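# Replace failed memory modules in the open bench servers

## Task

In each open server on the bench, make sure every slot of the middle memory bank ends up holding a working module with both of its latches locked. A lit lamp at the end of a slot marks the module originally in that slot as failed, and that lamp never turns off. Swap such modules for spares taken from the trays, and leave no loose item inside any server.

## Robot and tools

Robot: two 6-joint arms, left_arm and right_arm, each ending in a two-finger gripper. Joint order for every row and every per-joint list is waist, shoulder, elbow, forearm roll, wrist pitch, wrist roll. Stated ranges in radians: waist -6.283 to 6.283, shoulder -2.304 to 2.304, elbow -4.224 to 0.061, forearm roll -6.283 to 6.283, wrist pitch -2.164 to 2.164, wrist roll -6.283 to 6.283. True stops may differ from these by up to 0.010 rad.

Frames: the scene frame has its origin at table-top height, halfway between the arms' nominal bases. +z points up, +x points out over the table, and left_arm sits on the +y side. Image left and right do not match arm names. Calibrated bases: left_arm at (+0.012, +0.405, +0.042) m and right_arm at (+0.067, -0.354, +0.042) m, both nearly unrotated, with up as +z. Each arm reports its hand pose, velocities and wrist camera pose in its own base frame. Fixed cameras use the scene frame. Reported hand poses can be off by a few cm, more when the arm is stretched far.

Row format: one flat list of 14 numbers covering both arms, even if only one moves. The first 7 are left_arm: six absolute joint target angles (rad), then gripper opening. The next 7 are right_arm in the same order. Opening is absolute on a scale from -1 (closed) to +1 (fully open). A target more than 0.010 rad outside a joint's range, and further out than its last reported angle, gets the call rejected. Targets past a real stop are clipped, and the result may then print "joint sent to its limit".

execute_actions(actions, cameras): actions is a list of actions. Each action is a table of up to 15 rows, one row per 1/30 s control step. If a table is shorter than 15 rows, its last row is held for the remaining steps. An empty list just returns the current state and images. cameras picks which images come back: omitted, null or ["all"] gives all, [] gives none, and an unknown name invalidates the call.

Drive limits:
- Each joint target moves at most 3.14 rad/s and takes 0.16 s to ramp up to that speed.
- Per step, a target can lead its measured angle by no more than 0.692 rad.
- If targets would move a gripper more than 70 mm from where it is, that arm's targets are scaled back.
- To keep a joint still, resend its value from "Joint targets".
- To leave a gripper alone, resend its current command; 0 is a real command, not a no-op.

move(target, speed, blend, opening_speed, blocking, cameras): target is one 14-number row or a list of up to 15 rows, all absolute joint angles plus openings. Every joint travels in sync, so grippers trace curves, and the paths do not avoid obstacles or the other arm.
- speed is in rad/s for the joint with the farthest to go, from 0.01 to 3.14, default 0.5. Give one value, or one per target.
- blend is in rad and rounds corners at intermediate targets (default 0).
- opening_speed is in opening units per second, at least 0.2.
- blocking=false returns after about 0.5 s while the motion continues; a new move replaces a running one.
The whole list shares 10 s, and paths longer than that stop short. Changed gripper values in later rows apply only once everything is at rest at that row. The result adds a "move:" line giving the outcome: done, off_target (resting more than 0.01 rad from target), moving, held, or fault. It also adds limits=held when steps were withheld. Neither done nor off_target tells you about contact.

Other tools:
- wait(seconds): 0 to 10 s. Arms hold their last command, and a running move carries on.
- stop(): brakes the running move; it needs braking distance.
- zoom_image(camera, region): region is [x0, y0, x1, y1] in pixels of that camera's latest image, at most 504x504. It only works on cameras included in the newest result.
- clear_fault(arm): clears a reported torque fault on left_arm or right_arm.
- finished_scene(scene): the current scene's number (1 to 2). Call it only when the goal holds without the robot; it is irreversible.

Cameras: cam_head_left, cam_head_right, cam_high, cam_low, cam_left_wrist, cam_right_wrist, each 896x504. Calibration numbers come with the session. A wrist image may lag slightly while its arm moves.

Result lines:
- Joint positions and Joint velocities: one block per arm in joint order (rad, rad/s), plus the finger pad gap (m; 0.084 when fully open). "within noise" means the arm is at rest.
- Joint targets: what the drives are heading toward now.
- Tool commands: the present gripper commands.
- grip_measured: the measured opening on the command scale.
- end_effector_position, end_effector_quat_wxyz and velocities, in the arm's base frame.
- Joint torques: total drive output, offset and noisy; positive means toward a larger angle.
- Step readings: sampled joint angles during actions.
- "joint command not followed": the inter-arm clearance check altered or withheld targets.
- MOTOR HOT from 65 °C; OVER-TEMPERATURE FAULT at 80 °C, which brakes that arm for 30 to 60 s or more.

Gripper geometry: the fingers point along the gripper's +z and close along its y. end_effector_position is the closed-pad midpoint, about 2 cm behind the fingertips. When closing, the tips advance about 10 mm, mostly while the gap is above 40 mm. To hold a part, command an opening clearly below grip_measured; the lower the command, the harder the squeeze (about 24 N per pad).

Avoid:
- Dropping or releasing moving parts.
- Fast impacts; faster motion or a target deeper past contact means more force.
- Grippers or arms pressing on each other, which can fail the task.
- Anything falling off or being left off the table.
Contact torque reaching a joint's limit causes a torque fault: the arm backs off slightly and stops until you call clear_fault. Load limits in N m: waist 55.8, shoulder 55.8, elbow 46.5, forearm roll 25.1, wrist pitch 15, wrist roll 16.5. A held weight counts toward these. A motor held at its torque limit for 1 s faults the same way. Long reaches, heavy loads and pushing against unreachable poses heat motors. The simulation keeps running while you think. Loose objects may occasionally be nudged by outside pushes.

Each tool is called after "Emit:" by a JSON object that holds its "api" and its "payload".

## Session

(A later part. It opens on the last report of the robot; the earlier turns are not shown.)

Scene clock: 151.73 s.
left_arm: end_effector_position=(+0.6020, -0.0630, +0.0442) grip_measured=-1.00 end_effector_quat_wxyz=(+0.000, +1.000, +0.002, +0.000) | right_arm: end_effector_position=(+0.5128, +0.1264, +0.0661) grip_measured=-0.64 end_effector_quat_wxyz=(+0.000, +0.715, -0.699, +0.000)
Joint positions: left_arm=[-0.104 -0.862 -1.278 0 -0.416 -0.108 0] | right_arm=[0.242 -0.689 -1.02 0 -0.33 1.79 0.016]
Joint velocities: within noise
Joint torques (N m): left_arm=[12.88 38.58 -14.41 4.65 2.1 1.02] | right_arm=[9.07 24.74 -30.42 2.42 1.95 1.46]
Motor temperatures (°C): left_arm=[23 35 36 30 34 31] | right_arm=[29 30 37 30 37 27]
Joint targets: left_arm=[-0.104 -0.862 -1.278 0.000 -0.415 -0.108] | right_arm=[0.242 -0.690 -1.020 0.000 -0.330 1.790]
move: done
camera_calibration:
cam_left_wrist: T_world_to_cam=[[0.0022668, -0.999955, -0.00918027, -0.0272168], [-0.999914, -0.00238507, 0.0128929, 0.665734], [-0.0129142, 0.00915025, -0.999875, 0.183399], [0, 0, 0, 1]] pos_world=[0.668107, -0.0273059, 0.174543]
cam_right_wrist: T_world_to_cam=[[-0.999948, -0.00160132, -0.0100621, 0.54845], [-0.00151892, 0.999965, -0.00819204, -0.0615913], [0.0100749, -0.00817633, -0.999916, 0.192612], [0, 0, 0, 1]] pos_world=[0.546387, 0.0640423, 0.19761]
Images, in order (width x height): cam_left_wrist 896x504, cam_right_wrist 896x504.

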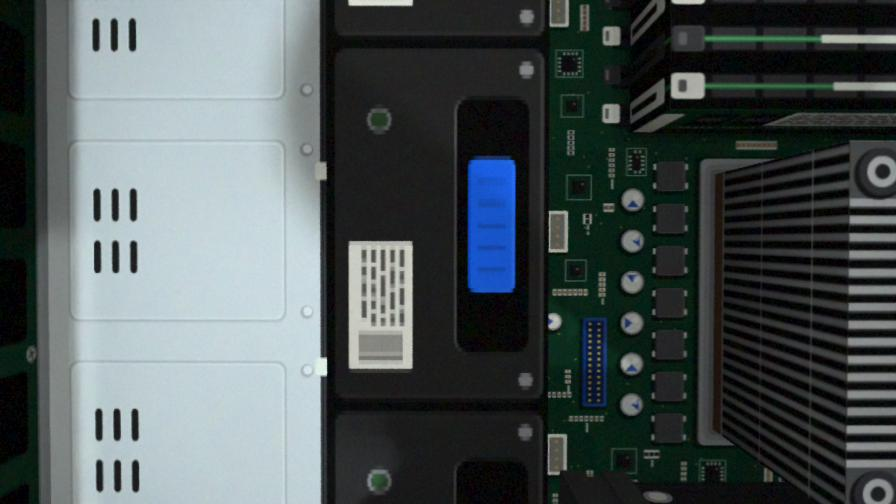

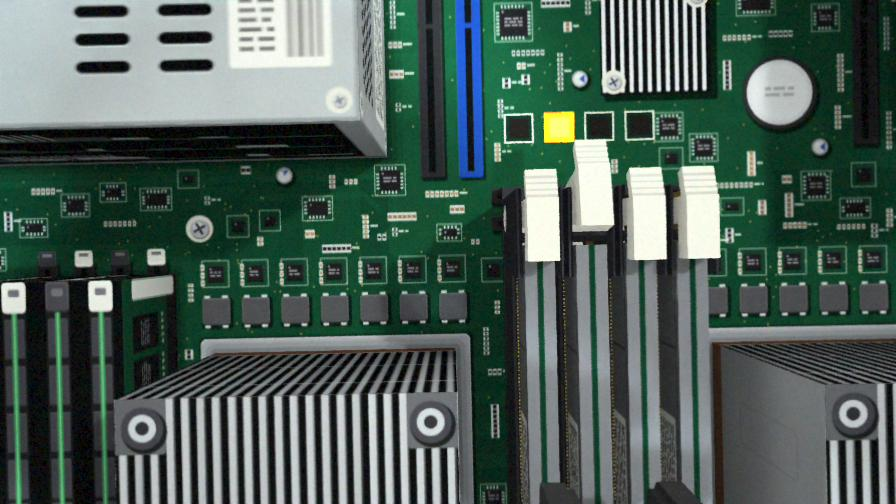

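Emit:
{"api": "execute_actions", "payload": {"actions": []}}

Scene clock: 154.97 s.
left_arm: end_effector_position=(+0.6020, -0.0630, +0.0441) grip_measured=-1.00 end_effector_quat_wxyz=(+0.000, +1.000, +0.002, +0.000) | right_arm: end_effector_position=(+0.5128, +0.1264, +0.0661) grip_measured=-0.64 end_effector_quat_wxyz=(+0.000, +0.715, -0.699, +0.000)
Joint positions: left_arm=[-0.104 -0.862 -1.278 0 -0.415 -0.108 0] | right_arm=[0.242 -0.69 -1.02 0 -0.33 1.79 0.016]
Joint velocities: within noise
Joint torques (N m): left_arm=[14.11 38.67 -7.62 6.04 2.1 0.94] | right_arm=[8.32 25.1 -23.72 1.8 1.55 1.42]
Motor temperatures (°C): left_arm=[23 35 36 30 34 31] | right_arm=[29 30 37 30 37 27]
Joint targets: left_arm=[-0.104 -0.862 -1.278 0.000 -0.415 -0.108] | right_arm=[0.242 -0.690 -1.020 0.000 -0.330 1.790]
Tool commands: left_gripper/opening=-1.0 right_gripper/opening=-0.62
camera_calibration:
cam_left_wrist: T_world_to_cam=[[0.00216536, -0.999955, -0.00927899, -0.0271325], [-0.999914, -0.00228491, 0.0128928, 0.665638], [-0.0129134, 0.00925028, -0.999874, 0.1833], [0, 0, 0, 1]] pos_world=[0.668007, -0.027306, 0.174443]
cam_right_wrist: T_world_to_cam=[[-0.999948, -0.00160132, -0.0100621, 0.548449], [-0.00151892, 0.999965, -0.00819204, -0.0615921], [0.0100749, -0.00817633, -0.999916, 0.192512], [0, 0, 0, 1]] pos_world=[0.546387, 0.0640423, 0.19751]

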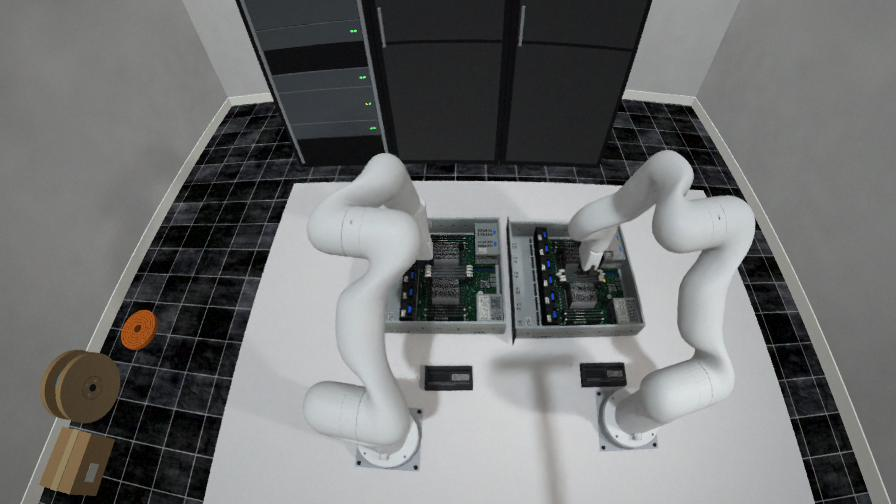

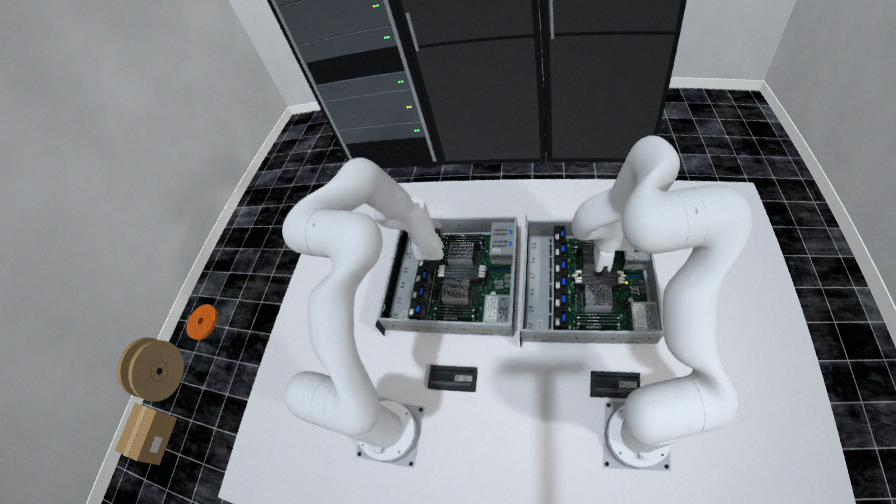

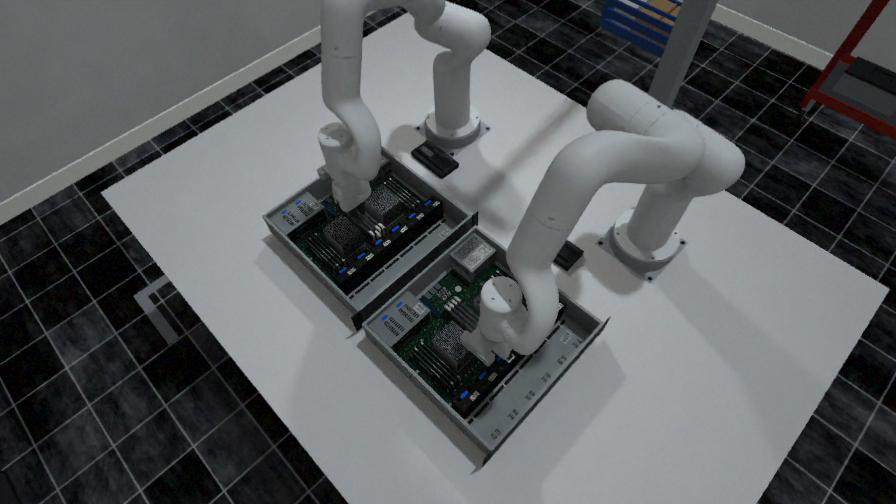

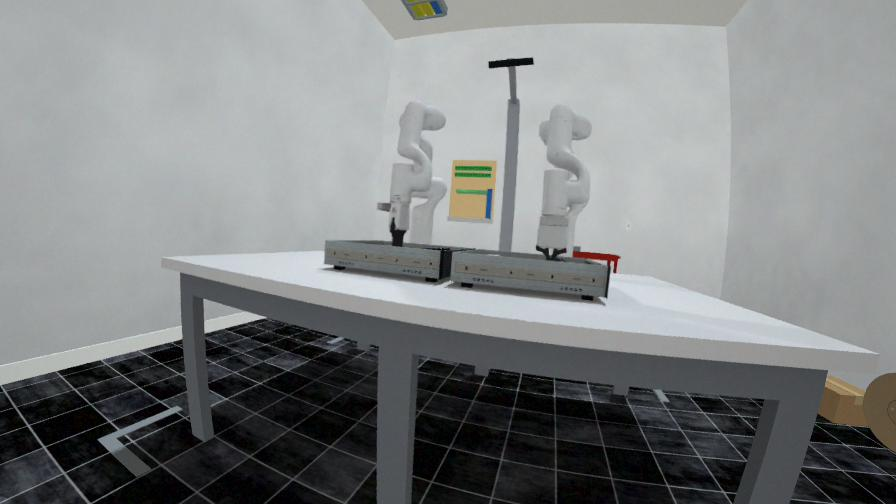

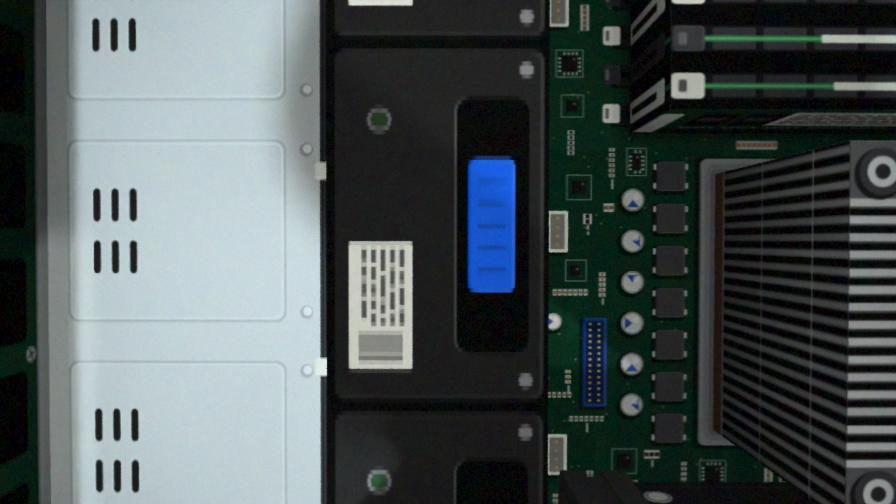

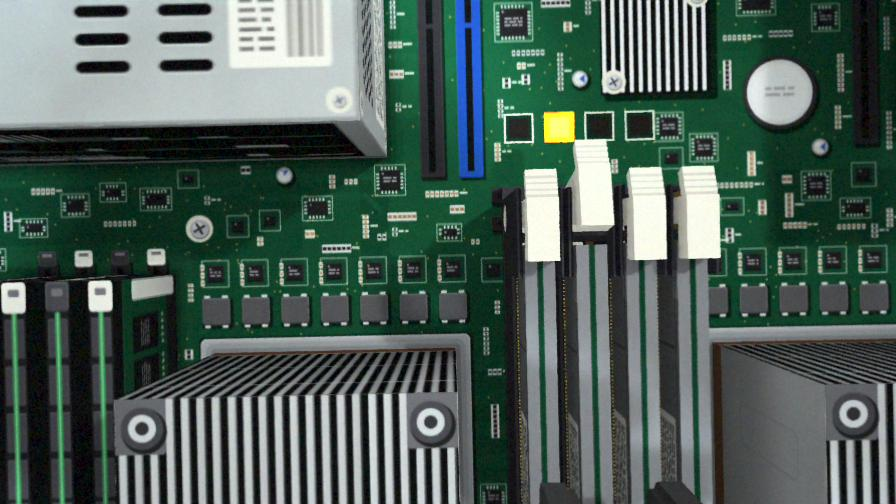

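Emit:
{"api": "move", "payload": {"target": [-0.11985,-0.86403,-1.28128,0,-0.41723,-0.12385,-1,0.24168,-0.73017,-1.02704,0,-0.29687,1.79048,-0.62], "speed": 0.05, "cameras": ["cam_left_wrist","cam_right_wrist"]}}

Scene clock: 156.63 s.
left_arm: end_effector_position=(+0.6020, -0.0725, +0.0441) grip_measured=-1.00 end_effector_quat_wxyz=(+0.000, +1.000, +0.002, +0.000) | right_arm: end_effector_position=(+0.5128, +0.1264, +0.0467) grip_measured=-0.64 end_effector_quat_wxyz=(+0.000, +0.715, -0.699, +0.000)
Joint positions: left_arm=[-0.12 -0.864 -1.281 0 -0.417 -0.124 0] | right_arm=[0.242 -0.73 -1.027 0 -0.297 1.79 0.016]
Joint velocities: within noise
Joint torques (N m): left_arm=[-14.14 51.78 -19.45 -1.58 -3.11 -1.05] | right_arm=[7.22 23.48 -29.33 1.88 1.98 1.34]
Motor temperatures (°C): left_arm=[23 35 36 30 34 31] | right_arm=[29 30 37 30 37 27]
Joint targets: left_arm=[-0.120 -0.864 -1.281 0.000 -0.417 -0.124] | right_arm=[0.242 -0.730 -1.027 0.000 -0.297 1.790]
move: done
camera_calibration:
cam_left_wrist: T_world_to_cam=[[0.00216536, -0.999955, -0.00927899, -0.0366323], [-0.999914, -0.00228491, 0.0128928, 0.665717], [-0.0129134, 0.00925028, -0.999874, 0.183389], [0, 0, 0, 1]] pos_world=[0.668107, -0.036806, 0.174443]
cam_right_wrist: T_world_to_cam=[[-0.999948, -0.00160132, -0.0100621, 0.548253], [-0.00151892, 0.999965, -0.00819204, -0.0617511], [0.0100749, -0.00817633, -0.999916, 0.173114], [0, 0, 0, 1]] pos_world=[0.546387, 0.0640423, 0.17811]
Images, in order (width x height): cam_left_wrist 896x504, cam_right_wrist 896x504.

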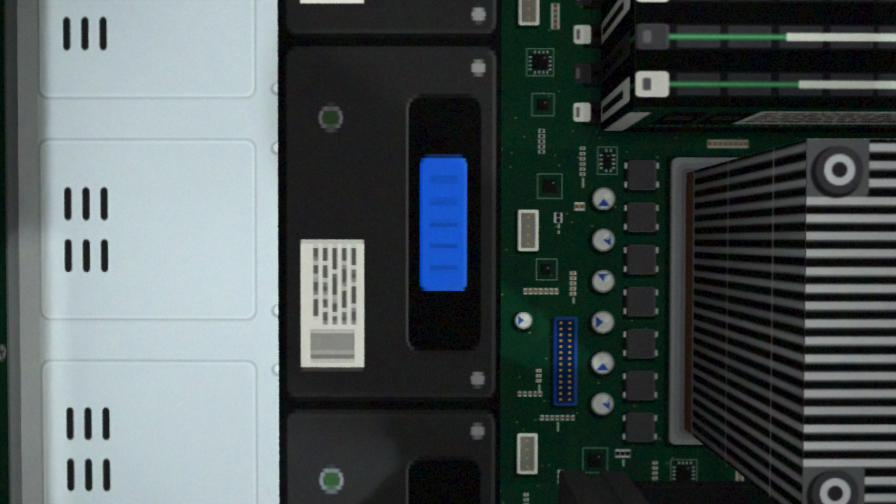

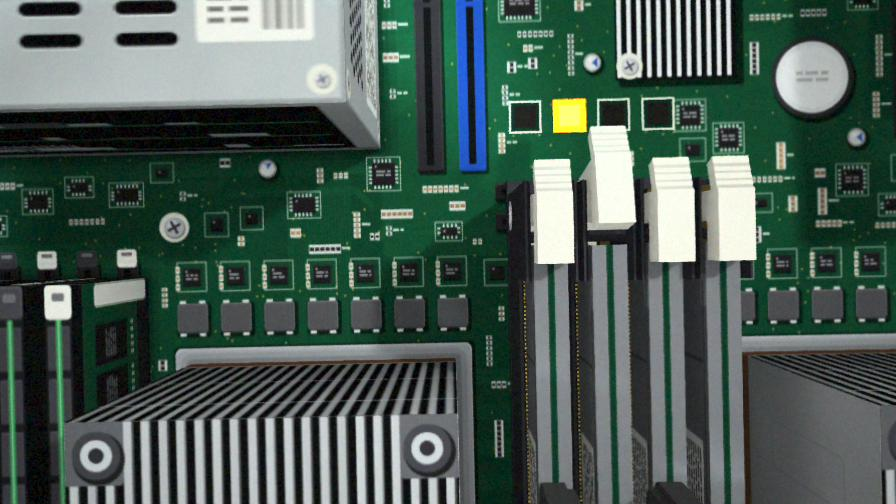

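Emit:
{"api": "move", "payload": {"target": [-0.12116,-0.86419,-1.28159,0,-0.41738,-0.12516,-1,0.24168,-0.73017,-1.02704,0,-0.29687,1.79048,-1], "speed": 0.03, "opening_speed": 0.5, "cameras": ["cam_right_wrist"]}}

Scene clock: 158.10 s.
left_arm: end_effector_position=(+0.6020, -0.0733, +0.0441) grip_measured=-1.00 end_effector_quat_wxyz=(+0.000, +1.000, +0.002, +0.000) | right_arm: end_effector_position=(+0.5127, +0.1264, +0.0466) grip_measured=-0.84 end_effector_quat_wxyz=(+0.000, +0.715, -0.699, +0.000)
Joint positions: left_arm=[-0.121 -0.864 -1.282 0 -0.417 -0.125 0] | right_arm=[0.242 -0.73 -1.027 0 -0.297 1.79 0.007]
Joint velocities: within noise
Joint torques (N m): left_arm=[-19.39 48.53 -18.9 -1.65 -2.69 -1.22] | right_arm=[0.55 33.45 -28.28 2.09 8.24 1.23]
Motor temperatures (°C): left_arm=[23 35 36 30 34 31] | right_arm=[29 30 37 30 37 27]
Joint targets: left_arm=[-0.121 -0.864 -1.282 0.000 -0.417 -0.125] | right_arm=[0.242 -0.730 -1.027 0.000 -0.297 1.790]
move: done
camera_calibration:
cam_right_wrist: T_world_to_cam=[[-0.999953, -0.00160795, -0.00956206, 0.548067], [-0.00152868, 0.999964, -0.00829127, -0.061729], [0.00957506, -0.00827626, -0.99992, 0.173295], [0, 0, 0, 1]] pos_world=[0.546287, 0.0640423, 0.17801]
Images, in order (width x height): cam_right_wrist 896x504.

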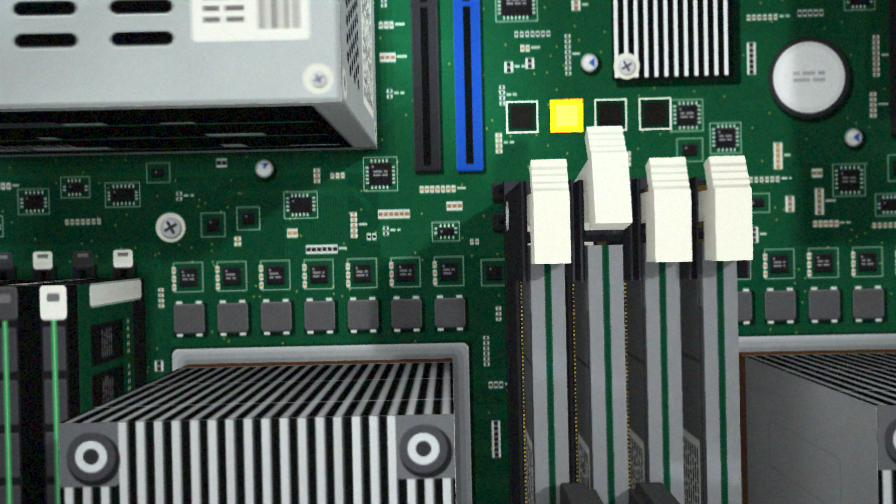

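Emit:
{"api": "move", "payload": {"target": [-0.12182,-0.86427,-1.28175,0,-0.41746,-0.12582,-1,0.24185,-0.718965,-1.023649,0,-0.304684,1.79065,-1], "speed": 0.03, "cameras": ["cam_right_wrist"]}}

Scene clock: 161.70 s.
left_arm: end_effector_position=(+0.6020, -0.0737, +0.0441) grip_measured=-1.00 end_effector_quat_wxyz=(+0.000, +1.000, +0.002, +0.000) | right_arm: end_effector_position=(+0.5125, +0.1263, +0.0516) grip_measured=-1.00 end_effector_quat_wxyz=(+0.000, +0.715, -0.699, +0.000)
Joint positions: left_arm=[-0.122 -0.864 -1.282 0 -0.417 -0.126 0] | right_arm=[0.242 -0.719 -1.024 0 -0.304 1.791 0]
Joint velocities: within noise
Joint torques (N m): left_arm=[-25.16 48.49 -19.56 -1.6 -1.57 -1.14] | right_arm=[2.11 52.96 -10.19 1.01 -1.87 1.58]
Motor temperatures (°C): left_arm=[23 35 36 30 34 31] | right_arm=[29 30 37 30 37 27]
Joint targets: left_arm=[-0.122 -0.864 -1.282 0.000 -0.417 -0.126] | right_arm=[0.242 -0.719 -1.024 0.000 -0.305 1.791]
move: done
camera_calibration:
cam_right_wrist: T_world_to_cam=[[-0.999946, -0.00139932, -0.0102599, 0.547926], [-0.00131635, 0.999966, -0.00808986, -0.0617409], [0.0102709, -0.00807592, -0.999915, 0.177903], [0, 0, 0, 1]] pos_world=[0.545988, 0.0639423, 0.18301]
Images, in order (width x height): cam_right_wrist 896x504.

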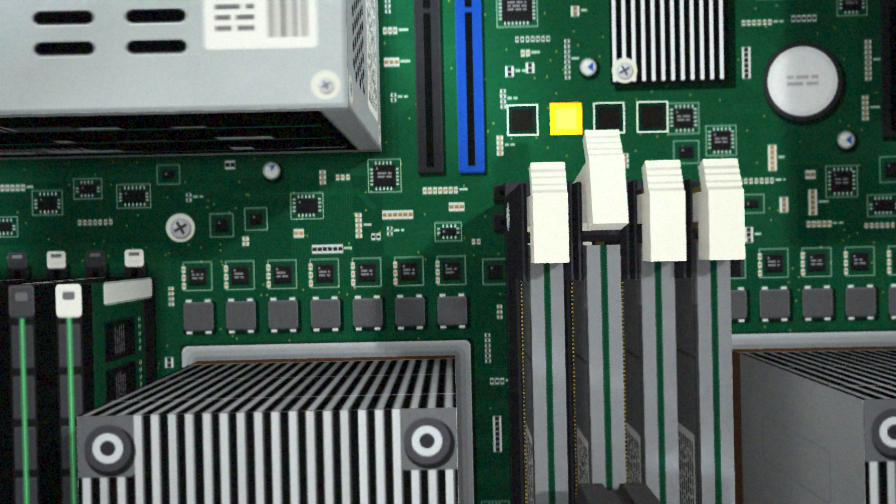

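Emit:
{"api": "zoom_image", "payload": {"camera": "cam_right_wrist", "region": [480, 110, 780, 300]}}

Emit:
{"api": "zoom_image", "payload": {"camera": "cam_right_wrist", "region": [500, 380, 780, 504]}}

Scaled by 1.680 from the camera's 896x504 image, which has a finer 1280x720 frame.

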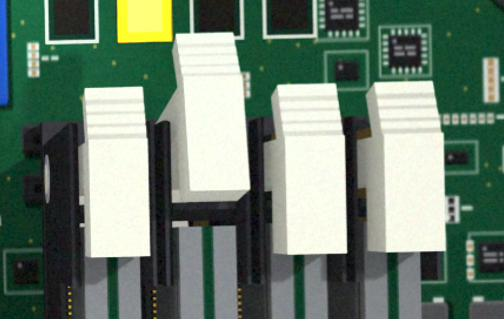

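Scaled by 1.800 from the camera's 896x504 image, which has a finer 1280x720 frame.

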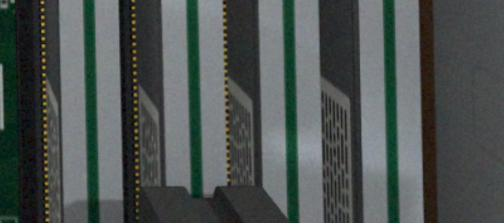

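Emit:
{"api": "zoom_image", "payload": {"camera": "cam_right_wrist", "region": [510, 225, 650, 305]}}

Emit:
{"api": "zoom_image", "payload": {"camera": "cam_right_wrist", "region": [610, 225, 750, 305]}}

Scaled by 3.600 from the camera's 896x504 image, which has a finer 1280x720 frame.

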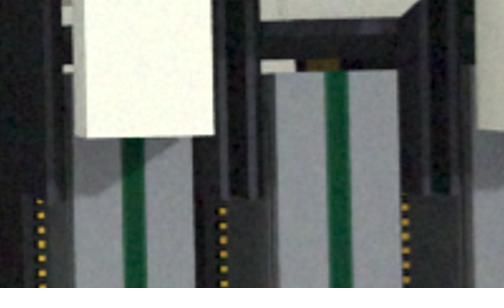

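Scaled by 3.600 from the camera's 896x504 image, which has a finer 1280x720 frame.

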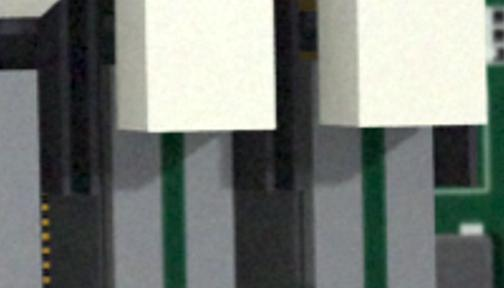

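Emit:
{"api": "move", "payload": {"target": [-0.12182,-0.86427,-1.28175,0,-0.41746,-0.12582,-1,0.24185,-0.674482,-1.016514,0,-0.342032,1.79065,-1], "speed": 0.3, "cameras": ["cam_right_wrist","cam_left_wrist","cam_head_left","cam_head_right"]}}

Emit:
{"api": "zoom_image", "payload": {"camera": "cam_right_wrist", "region": [500, 130, 720, 290]}}

Scene clock: 172.87 s.
left_arm: end_effector_position=(+0.6020, -0.0737, +0.0441) grip_measured=-1.00 end_effector_quat_wxyz=(+0.000, +1.000, +0.002, +0.000) | right_arm: end_effector_position=(+0.5124, +0.1264, +0.0730) grip_measured=-1.00 end_effector_quat_wxyz=(+0.000, +0.715, -0.699, +0.000)
Joint positions: left_arm=[-0.122 -0.864 -1.282 0 -0.417 -0.126 0] | right_arm=[0.242 -0.675 -1.017 0 -0.342 1.791 0]
Joint velocities: within noise
Joint torques (N m): left_arm=[-24.34 53.02 -17.82 -1.6 -2.14 -1.27] | right_arm=[8.38 53.75 -11.17 0.48 -1.81 1.52]
Motor temperatures (°C): left_arm=[24 34 37 30 33 31] | right_arm=[28 31 36 30 37 27]
Joint targets: left_arm=[-0.122 -0.864 -1.282 0.000 -0.417 -0.126] | right_arm=[0.242 -0.674 -1.017 0.000 -0.342 1.791]
move: done
camera_calibration:
cam_left_wrist: T_world_to_cam=[[0.00216662, -0.999956, -0.009179, -0.0378503], [-0.999914, -0.00228488, 0.0128931, 0.665614], [-0.0129135, 0.00915028, -0.999875, 0.183395], [0, 0, 0, 1]] pos_world=[0.668007, -0.0380059, 0.174443]
cam_right_wrist: T_world_to_cam=[[-0.999949, -0.00160245, -0.00996212, 0.547999], [-0.00152087, 0.999965, -0.00819188, -0.0615345], [0.00997491, -0.00817631, -0.999917, 0.199571], [0, 0, 0, 1]] pos_world=[0.545887, 0.0640423, 0.20451]
Images, in order (width x height): cam_head_left 896x504, cam_head_right 896x504, cam_left_wrist 896x504, cam_right_wrist 896x504.

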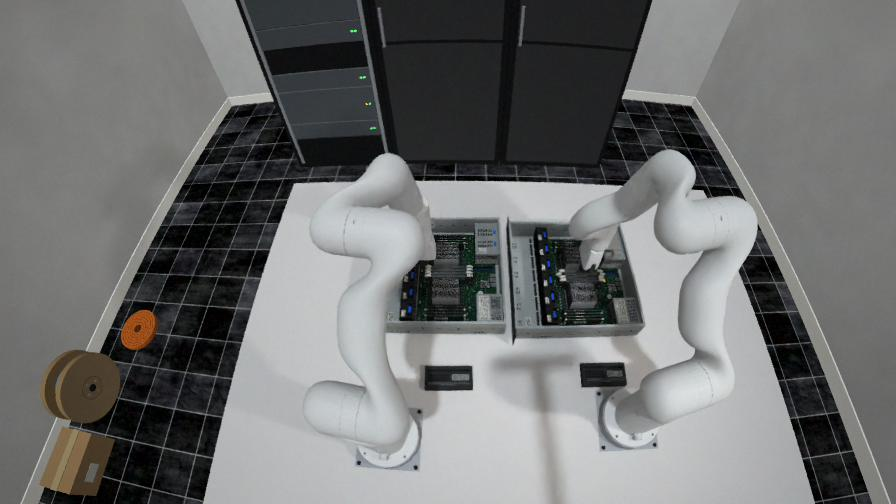

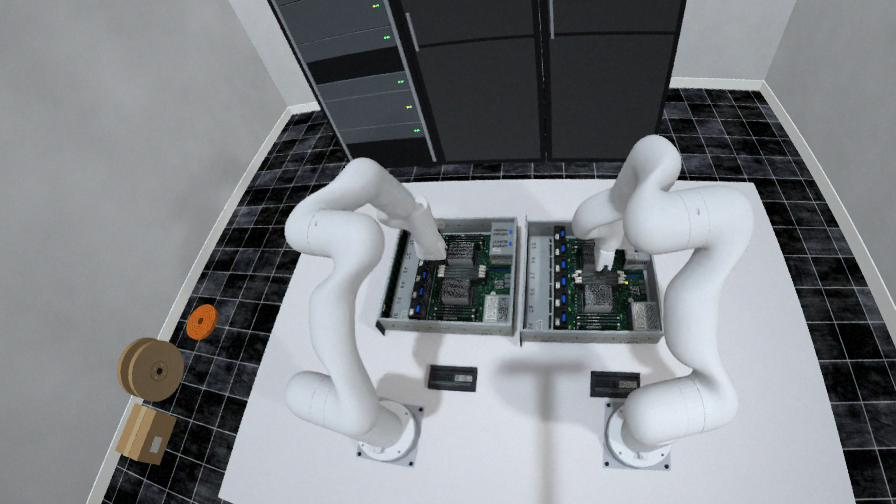

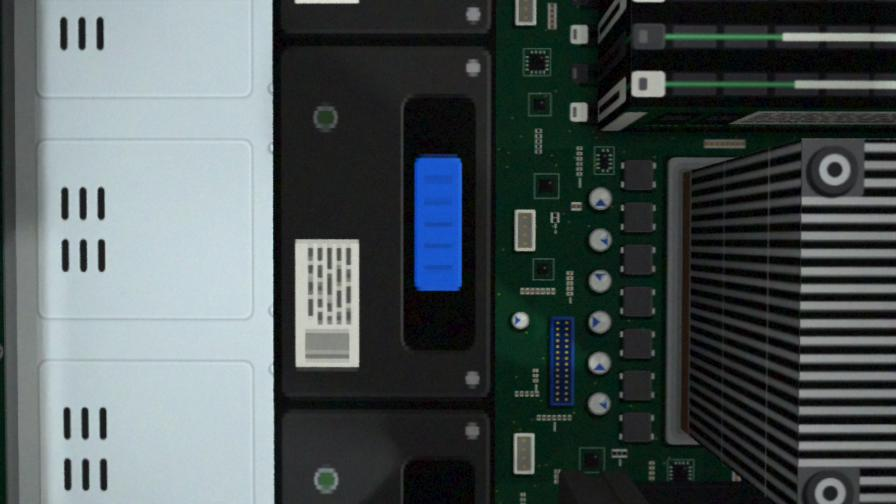

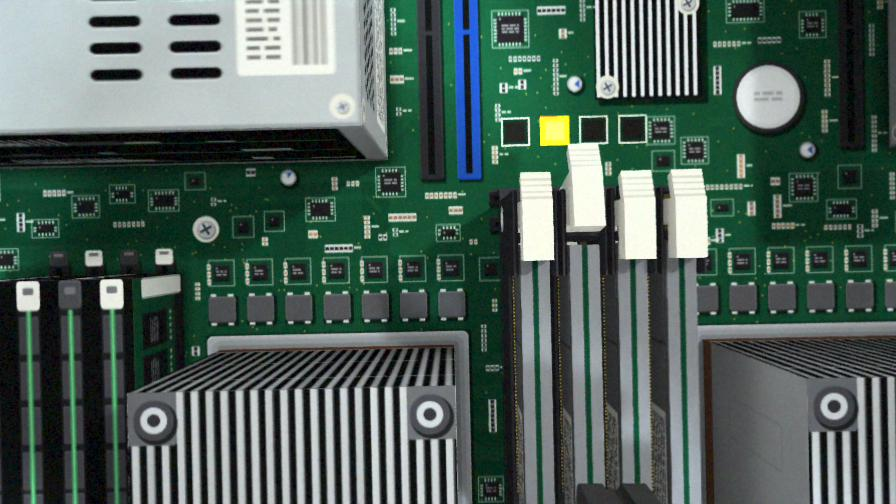

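Scaled by 2.291 from the camera's 896x504 image, which has a finer 1280x720 frame.

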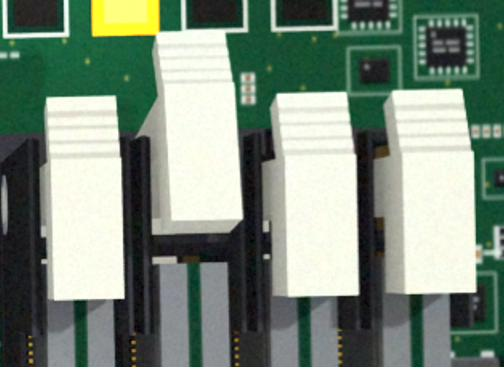

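Emit:
{"api": "move", "payload": {"target": [-0.12264,-0.86437,-1.28194,0,-0.41756,-0.12664,-1,0.33782,-0.4748,-1.0765,0,-0.6017,1.88662,-1], "speed": 0.5, "cameras": ["cam_right_wrist"]}}

Emit:
{"api": "zoom_image", "payload": {"camera": "cam_right_wrist", "region": [440, 20, 660, 180]}}

Emit:
{"api": "zoom_image", "payload": {"camera": "cam_right_wrist", "region": [440, 300, 660, 460]}}

Scene clock: 175.53 s.
left_arm: end_effector_position=(+0.6020, -0.0742, +0.0441) grip_measured=-1.00 end_effector_quat_wxyz=(+0.000, +1.000, +0.002, +0.000) | right_arm: end_effector_position=(+0.5124, +0.1800, +0.2000) grip_measured=-1.00 end_effector_quat_wxyz=(+0.000, +0.715, -0.699, +0.000)
Joint positions: left_arm=[-0.123 -0.864 -1.282 0 -0.418 -0.127 0] | right_arm=[0.338 -0.475 -1.076 0 -0.602 1.887 0]
Joint velocities: within noise
Joint torques (N m): left_arm=[-31.17 48.06 -19.4 -1.86 -1.83 -1.36] | right_arm=[9.09 52.26 -34.81 0.04 -1.71 1.61]
Motor temperatures (°C): left_arm=[24 34 37 30 33 31] | right_arm=[28 31 36 30 36 27]
Joint targets: left_arm=[-0.123 -0.864 -1.282 0.000 -0.418 -0.127] | right_arm=[0.338 -0.475 -1.077 0.000 -0.602 1.887]
move: done
camera_calibration:
cam_right_wrist: T_world_to_cam=[[-0.999949, -0.00150247, -0.009961, 0.549338], [-0.00142091, 0.999965, -0.00819066, -0.114148], [0.00997296, -0.00817609, -0.999917, 0.3269], [0, 0, 0, 1]] pos_world=[0.545887, 0.117642, 0.33141]
Images, in order (width x height): cam_right_wrist 896x504.

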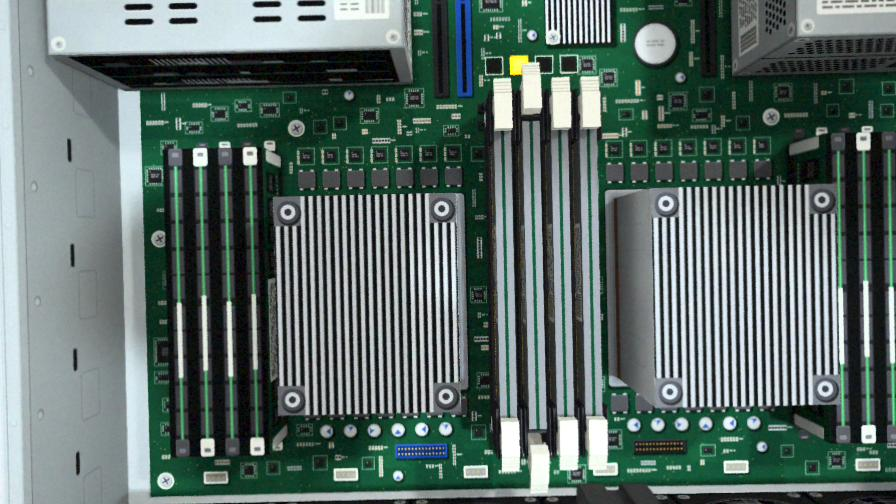

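Scaled by 2.291 from the camera's 896x504 image, which has a finer 1280x720 frame.

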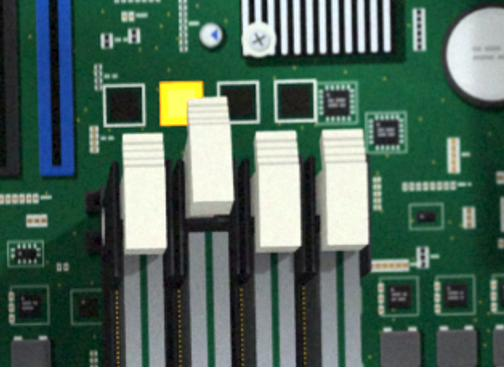

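Scaled by 2.291 from the camera's 896x504 image, which has a finer 1280x720 frame.

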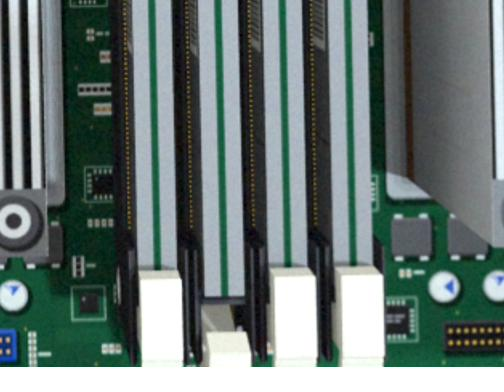

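Emit:
{"api": "move", "payload": {"target": [[-0.12346,-0.86447,-1.28213,0,-0.41766,-0.12746,-1,-0.072937,-0.585485,-0.980262,0.828985,-0.607343,0.735462,-1],[-0.12346,-0.86447,-1.28213,0,-0.41766,-0.12746,-1,-0.072937,-0.70899,-0.994477,0.96138,-0.53876,0.57811,-1]], "speed": [1.0,0.3], "cameras": ["cam_right_wrist"]}}

Emit:
{"api": "zoom_image", "payload": {"camera": "cam_right_wrist", "region": [440, 150, 760, 400]}}

Scene clock: 188.97 s.
left_arm: end_effector_position=(+0.6020, -0.0745, +0.0441) grip_measured=-1.00 end_effector_quat_wxyz=(+0.000, +1.000, +0.002, +0.000) | right_arm: end_effector_position=(+0.5142, +0.0656, +0.0720) grip_measured=-1.00 end_effector_quat_wxyz=(-0.151, +0.698, -0.683, -0.155)
Joint positions: left_arm=[-0.123 -0.864 -1.282 0 -0.418 -0.127 0] | right_arm=[-0.073 -0.709 -0.994 0.961 -0.539 0.578 0]
Joint velocities: within noise
Joint torques (N m): left_arm=[-34.61 46.57 -19.31 -2.75 -1.38 -1.35] | right_arm=[-10.72 24.26 -29.94 4.19 1.48 -1.79]
Motor temperatures (°C): left_arm=[24 34 37 30 33 31] | right_arm=[28 31 37 30 36 27]
Joint targets: left_arm=[-0.123 -0.864 -1.282 0.000 -0.418 -0.127] | right_arm=[-0.073 -0.709 -0.994 0.961 -0.539 0.578]
move: done
camera_calibration:
cam_right_wrist: T_world_to_cam=[[-1, 0.000759617, -0.000460462, 0.548908], [0.00049996, 0.909785, 0.41508, -0.026328], [0.000734224, 0.41508, -0.909785, 0.16847], [0, 0, 0, 1]] pos_world=[0.548797, -0.0463927, 0.164453]
Images, in order (width x height): cam_right_wrist 896x504.

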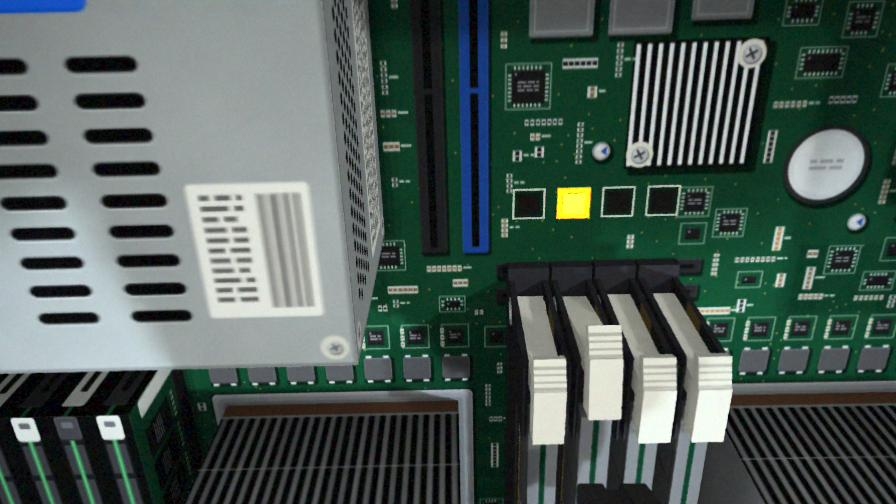

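Scaled by 1.575 from the camera's 896x504 image, which has a finer 1280x720 frame.

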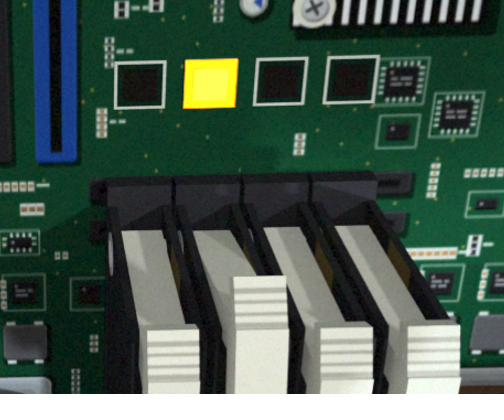

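Emit:
{"api": "move", "payload": {"target": [-0.1051,-0.86235,-1.2779,0,-0.4156,-0.1091,-1,-0.072937,-0.742464,-1.001556,0.998681,-0.524062,0.534823,-1], "speed": 0.1, "cameras": ["cam_right_wrist"]}}

Emit:
{"api": "zoom_image", "payload": {"camera": "cam_right_wrist", "region": [480, 254, 780, 504]}}

Scene clock: 190.77 s.
left_arm: end_effector_position=(+0.6020, -0.0636, +0.0441) grip_measured=-1.00 end_effector_quat_wxyz=(+0.000, +1.000, +0.002, +0.000) | right_arm: end_effector_position=(+0.5142, +0.0656, +0.0565) grip_measured=-1.00 end_effector_quat_wxyz=(-0.151, +0.698, -0.683, -0.155)
Joint positions: left_arm=[-0.105 -0.862 -1.278 0 -0.416 -0.109 0] | right_arm=[-0.073 -0.742 -1.002 0.999 -0.524 0.535 0]
Joint velocities: within noise
Joint torques (N m): left_arm=[15.63 73.13 -8.79 1.73 3.4 1.25] | right_arm=[-9.43 24.85 -28.88 3.95 1.55 -1.74]
Motor temperatures (°C): left_arm=[24 34 37 30 33 31] | right_arm=[28 31 37 30 35 27]
Joint targets: left_arm=[-0.105 -0.862 -1.278 0.000 -0.416 -0.109] | right_arm=[-0.073 -0.742 -1.002 0.999 -0.524 0.535]
move: done
camera_calibration:
cam_right_wrist: T_world_to_cam=[[-1, 0.000759617, -0.000460462, 0.5489], [0.00049996, 0.909785, 0.41508, -0.0198943], [0.000734224, 0.41508, -0.909785, 0.154369], [0, 0, 0, 1]] pos_world=[0.548797, -0.0463927, 0.148953]
Images, in order (width x height): cam_right_wrist 896x504.

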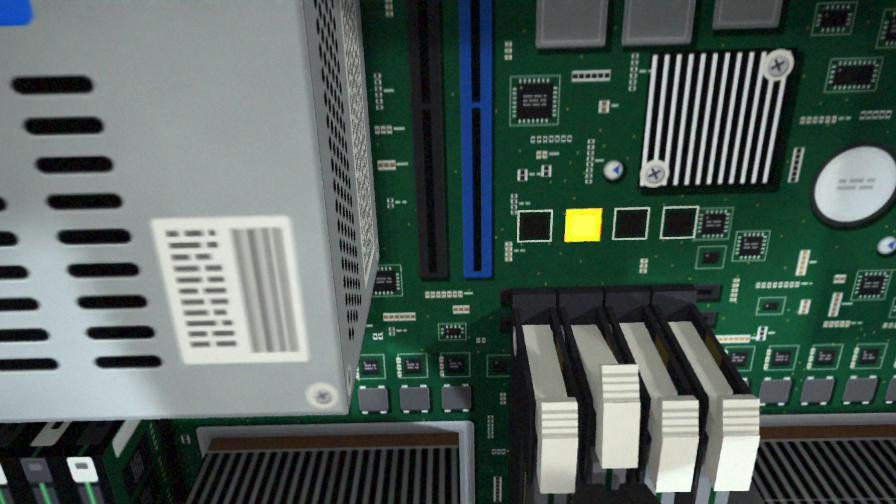

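Scaled by 1.680 from the camera's 896x504 image, which has a finer 1280x720 frame.

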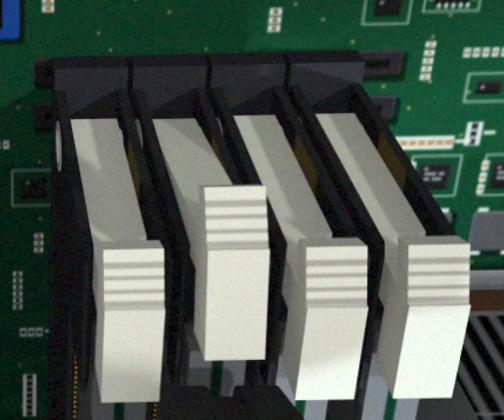

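Emit:
{"api": "move", "payload": {"target": [[-0.10427,-0.78244,-1.26423,0,-0.48179,-0.10827,-1,-0.078701,-0.748346,-1.00371,0.999907,-0.523279,0.526965,-1],[-0.10427,-0.78244,-1.26423,0,-0.48179,-0.10827,-1,-0.0835,-0.749817,-1.004748,0.99703,-0.524062,0.52493,-1]], "speed": [0.1,0.05], "cameras": ["cam_right_wrist"]}}

Emit:
{"api": "zoom_image", "payload": {"camera": "cam_right_wrist", "region": [480, 254, 780, 504]}}

Scene clock: 192.60 s.
left_arm: end_effector_position=(+0.6020, -0.0630, +0.0881) grip_measured=-1.00 end_effector_quat_wxyz=(+0.000, +1.000, +0.002, +0.000) | right_arm: end_effector_position=(+0.5144, +0.0601, +0.0534) grip_measured=-1.00 end_effector_quat_wxyz=(-0.151, +0.698, -0.683, -0.155)
Joint positions: left_arm=[-0.104 -0.783 -1.264 0 -0.482 -0.108 0] | right_arm=[-0.083 -0.75 -1.005 0.997 -0.524 0.525 0]
Joint velocities: within noise
Joint torques (N m): left_arm=[13.05 71.78 -9.34 2.19 -3.29 1.2] | right_arm=[-11.02 22.37 -28.1 -3.65 -1.47 -1.6]
Motor temperatures (°C): left_arm=[24 34 37 30 33 31] | right_arm=[28 31 37 30 35 27]
Joint targets: left_arm=[-0.104 -0.782 -1.264 0.000 -0.482 -0.108] | right_arm=[-0.084 -0.750 -1.005 0.997 -0.524 0.525]
move: done
camera_calibration:
cam_right_wrist: T_world_to_cam=[[-0.999999, 0.000845501, -0.000641198, 0.549134], [0.000503284, 0.909878, 0.414877, -0.0136127], [0.00093419, 0.414876, -0.909877, 0.153814], [0, 0, 0, 1]] pos_world=[0.548997, -0.0518923, 0.145952]
Images, in order (width x height): cam_right_wrist 896x504.

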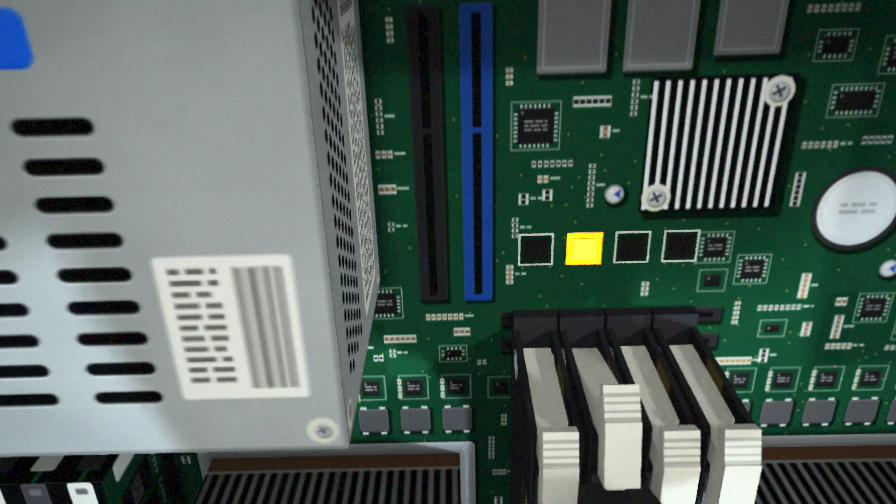

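Scaled by 1.680 from the camera's 896x504 image, which has a finer 1280x720 frame.

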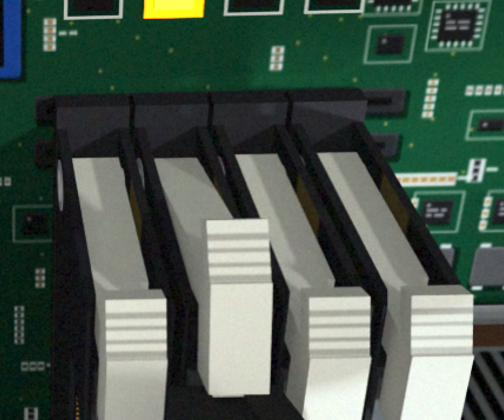

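Emit:
{"api": "move", "payload": {"target": [-0.10427,-0.78244,-1.26423,0,-0.48179,-0.10827,-1,-0.091168,-0.75046,-1.006067,0.990456,-0.526056,0.523959,-1], "speed": 0.04, "cameras": ["cam_right_wrist"]}}

Emit:
{"api": "zoom_image", "payload": {"camera": "cam_right_wrist", "region": [480, 254, 780, 504]}}

Scene clock: 193.77 s.
left_arm: end_effector_position=(+0.6020, -0.0630, +0.0881) grip_measured=-1.00 end_effector_quat_wxyz=(+0.000, +1.000, +0.002, +0.000) | right_arm: end_effector_position=(+0.5144, +0.0561, +0.0534) grip_measured=-1.00 end_effector_quat_wxyz=(-0.151, +0.698, -0.683, -0.155)
Joint positions: left_arm=[-0.104 -0.782 -1.264 0 -0.482 -0.108 0] | right_arm=[-0.091 -0.75 -1.006 0.991 -0.526 0.524 0]
Joint velocities: within noise
Joint torques (N m): left_arm=[12.28 71.85 -11.96 2.03 -3.11 1.14] | right_arm=[-10.74 22.59 -28.74 -3.6 -1.29 -1.76]
Motor temperatures (°C): left_arm=[24 35 37 30 33 31] | right_arm=[28 31 37 30 35 27]
Joint targets: left_arm=[-0.104 -0.782 -1.264 0.000 -0.482 -0.108] | right_arm=[-0.091 -0.750 -1.006 0.990 -0.526 0.524]
move: done
camera_calibration:
cam_right_wrist: T_world_to_cam=[[-1, 0.000759617, -0.000460462, 0.549106], [0.00049996, 0.909785, 0.41508, -0.00996468], [0.000734224, 0.41508, -0.909785, 0.155491], [0, 0, 0, 1]] pos_world=[0.548997, -0.0558927, 0.145853]
Images, in order (width x height): cam_right_wrist 896x504.

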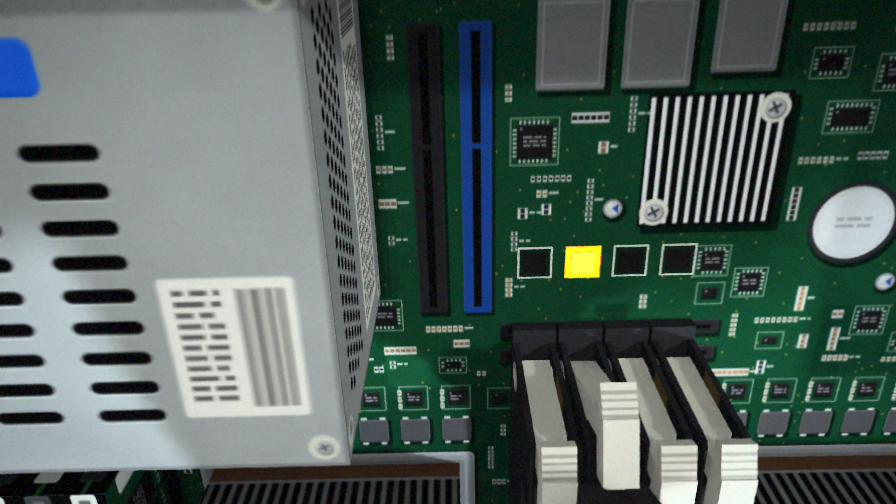

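Scaled by 1.680 from the camera's 896x504 image, which has a finer 1280x720 frame.

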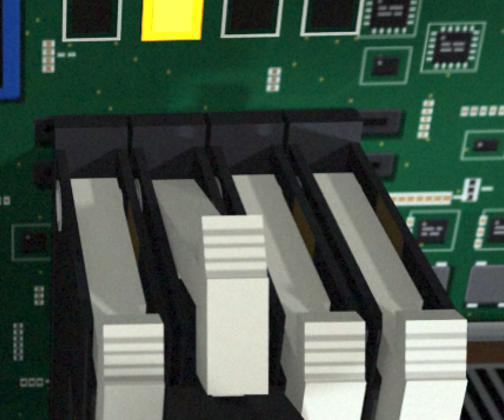

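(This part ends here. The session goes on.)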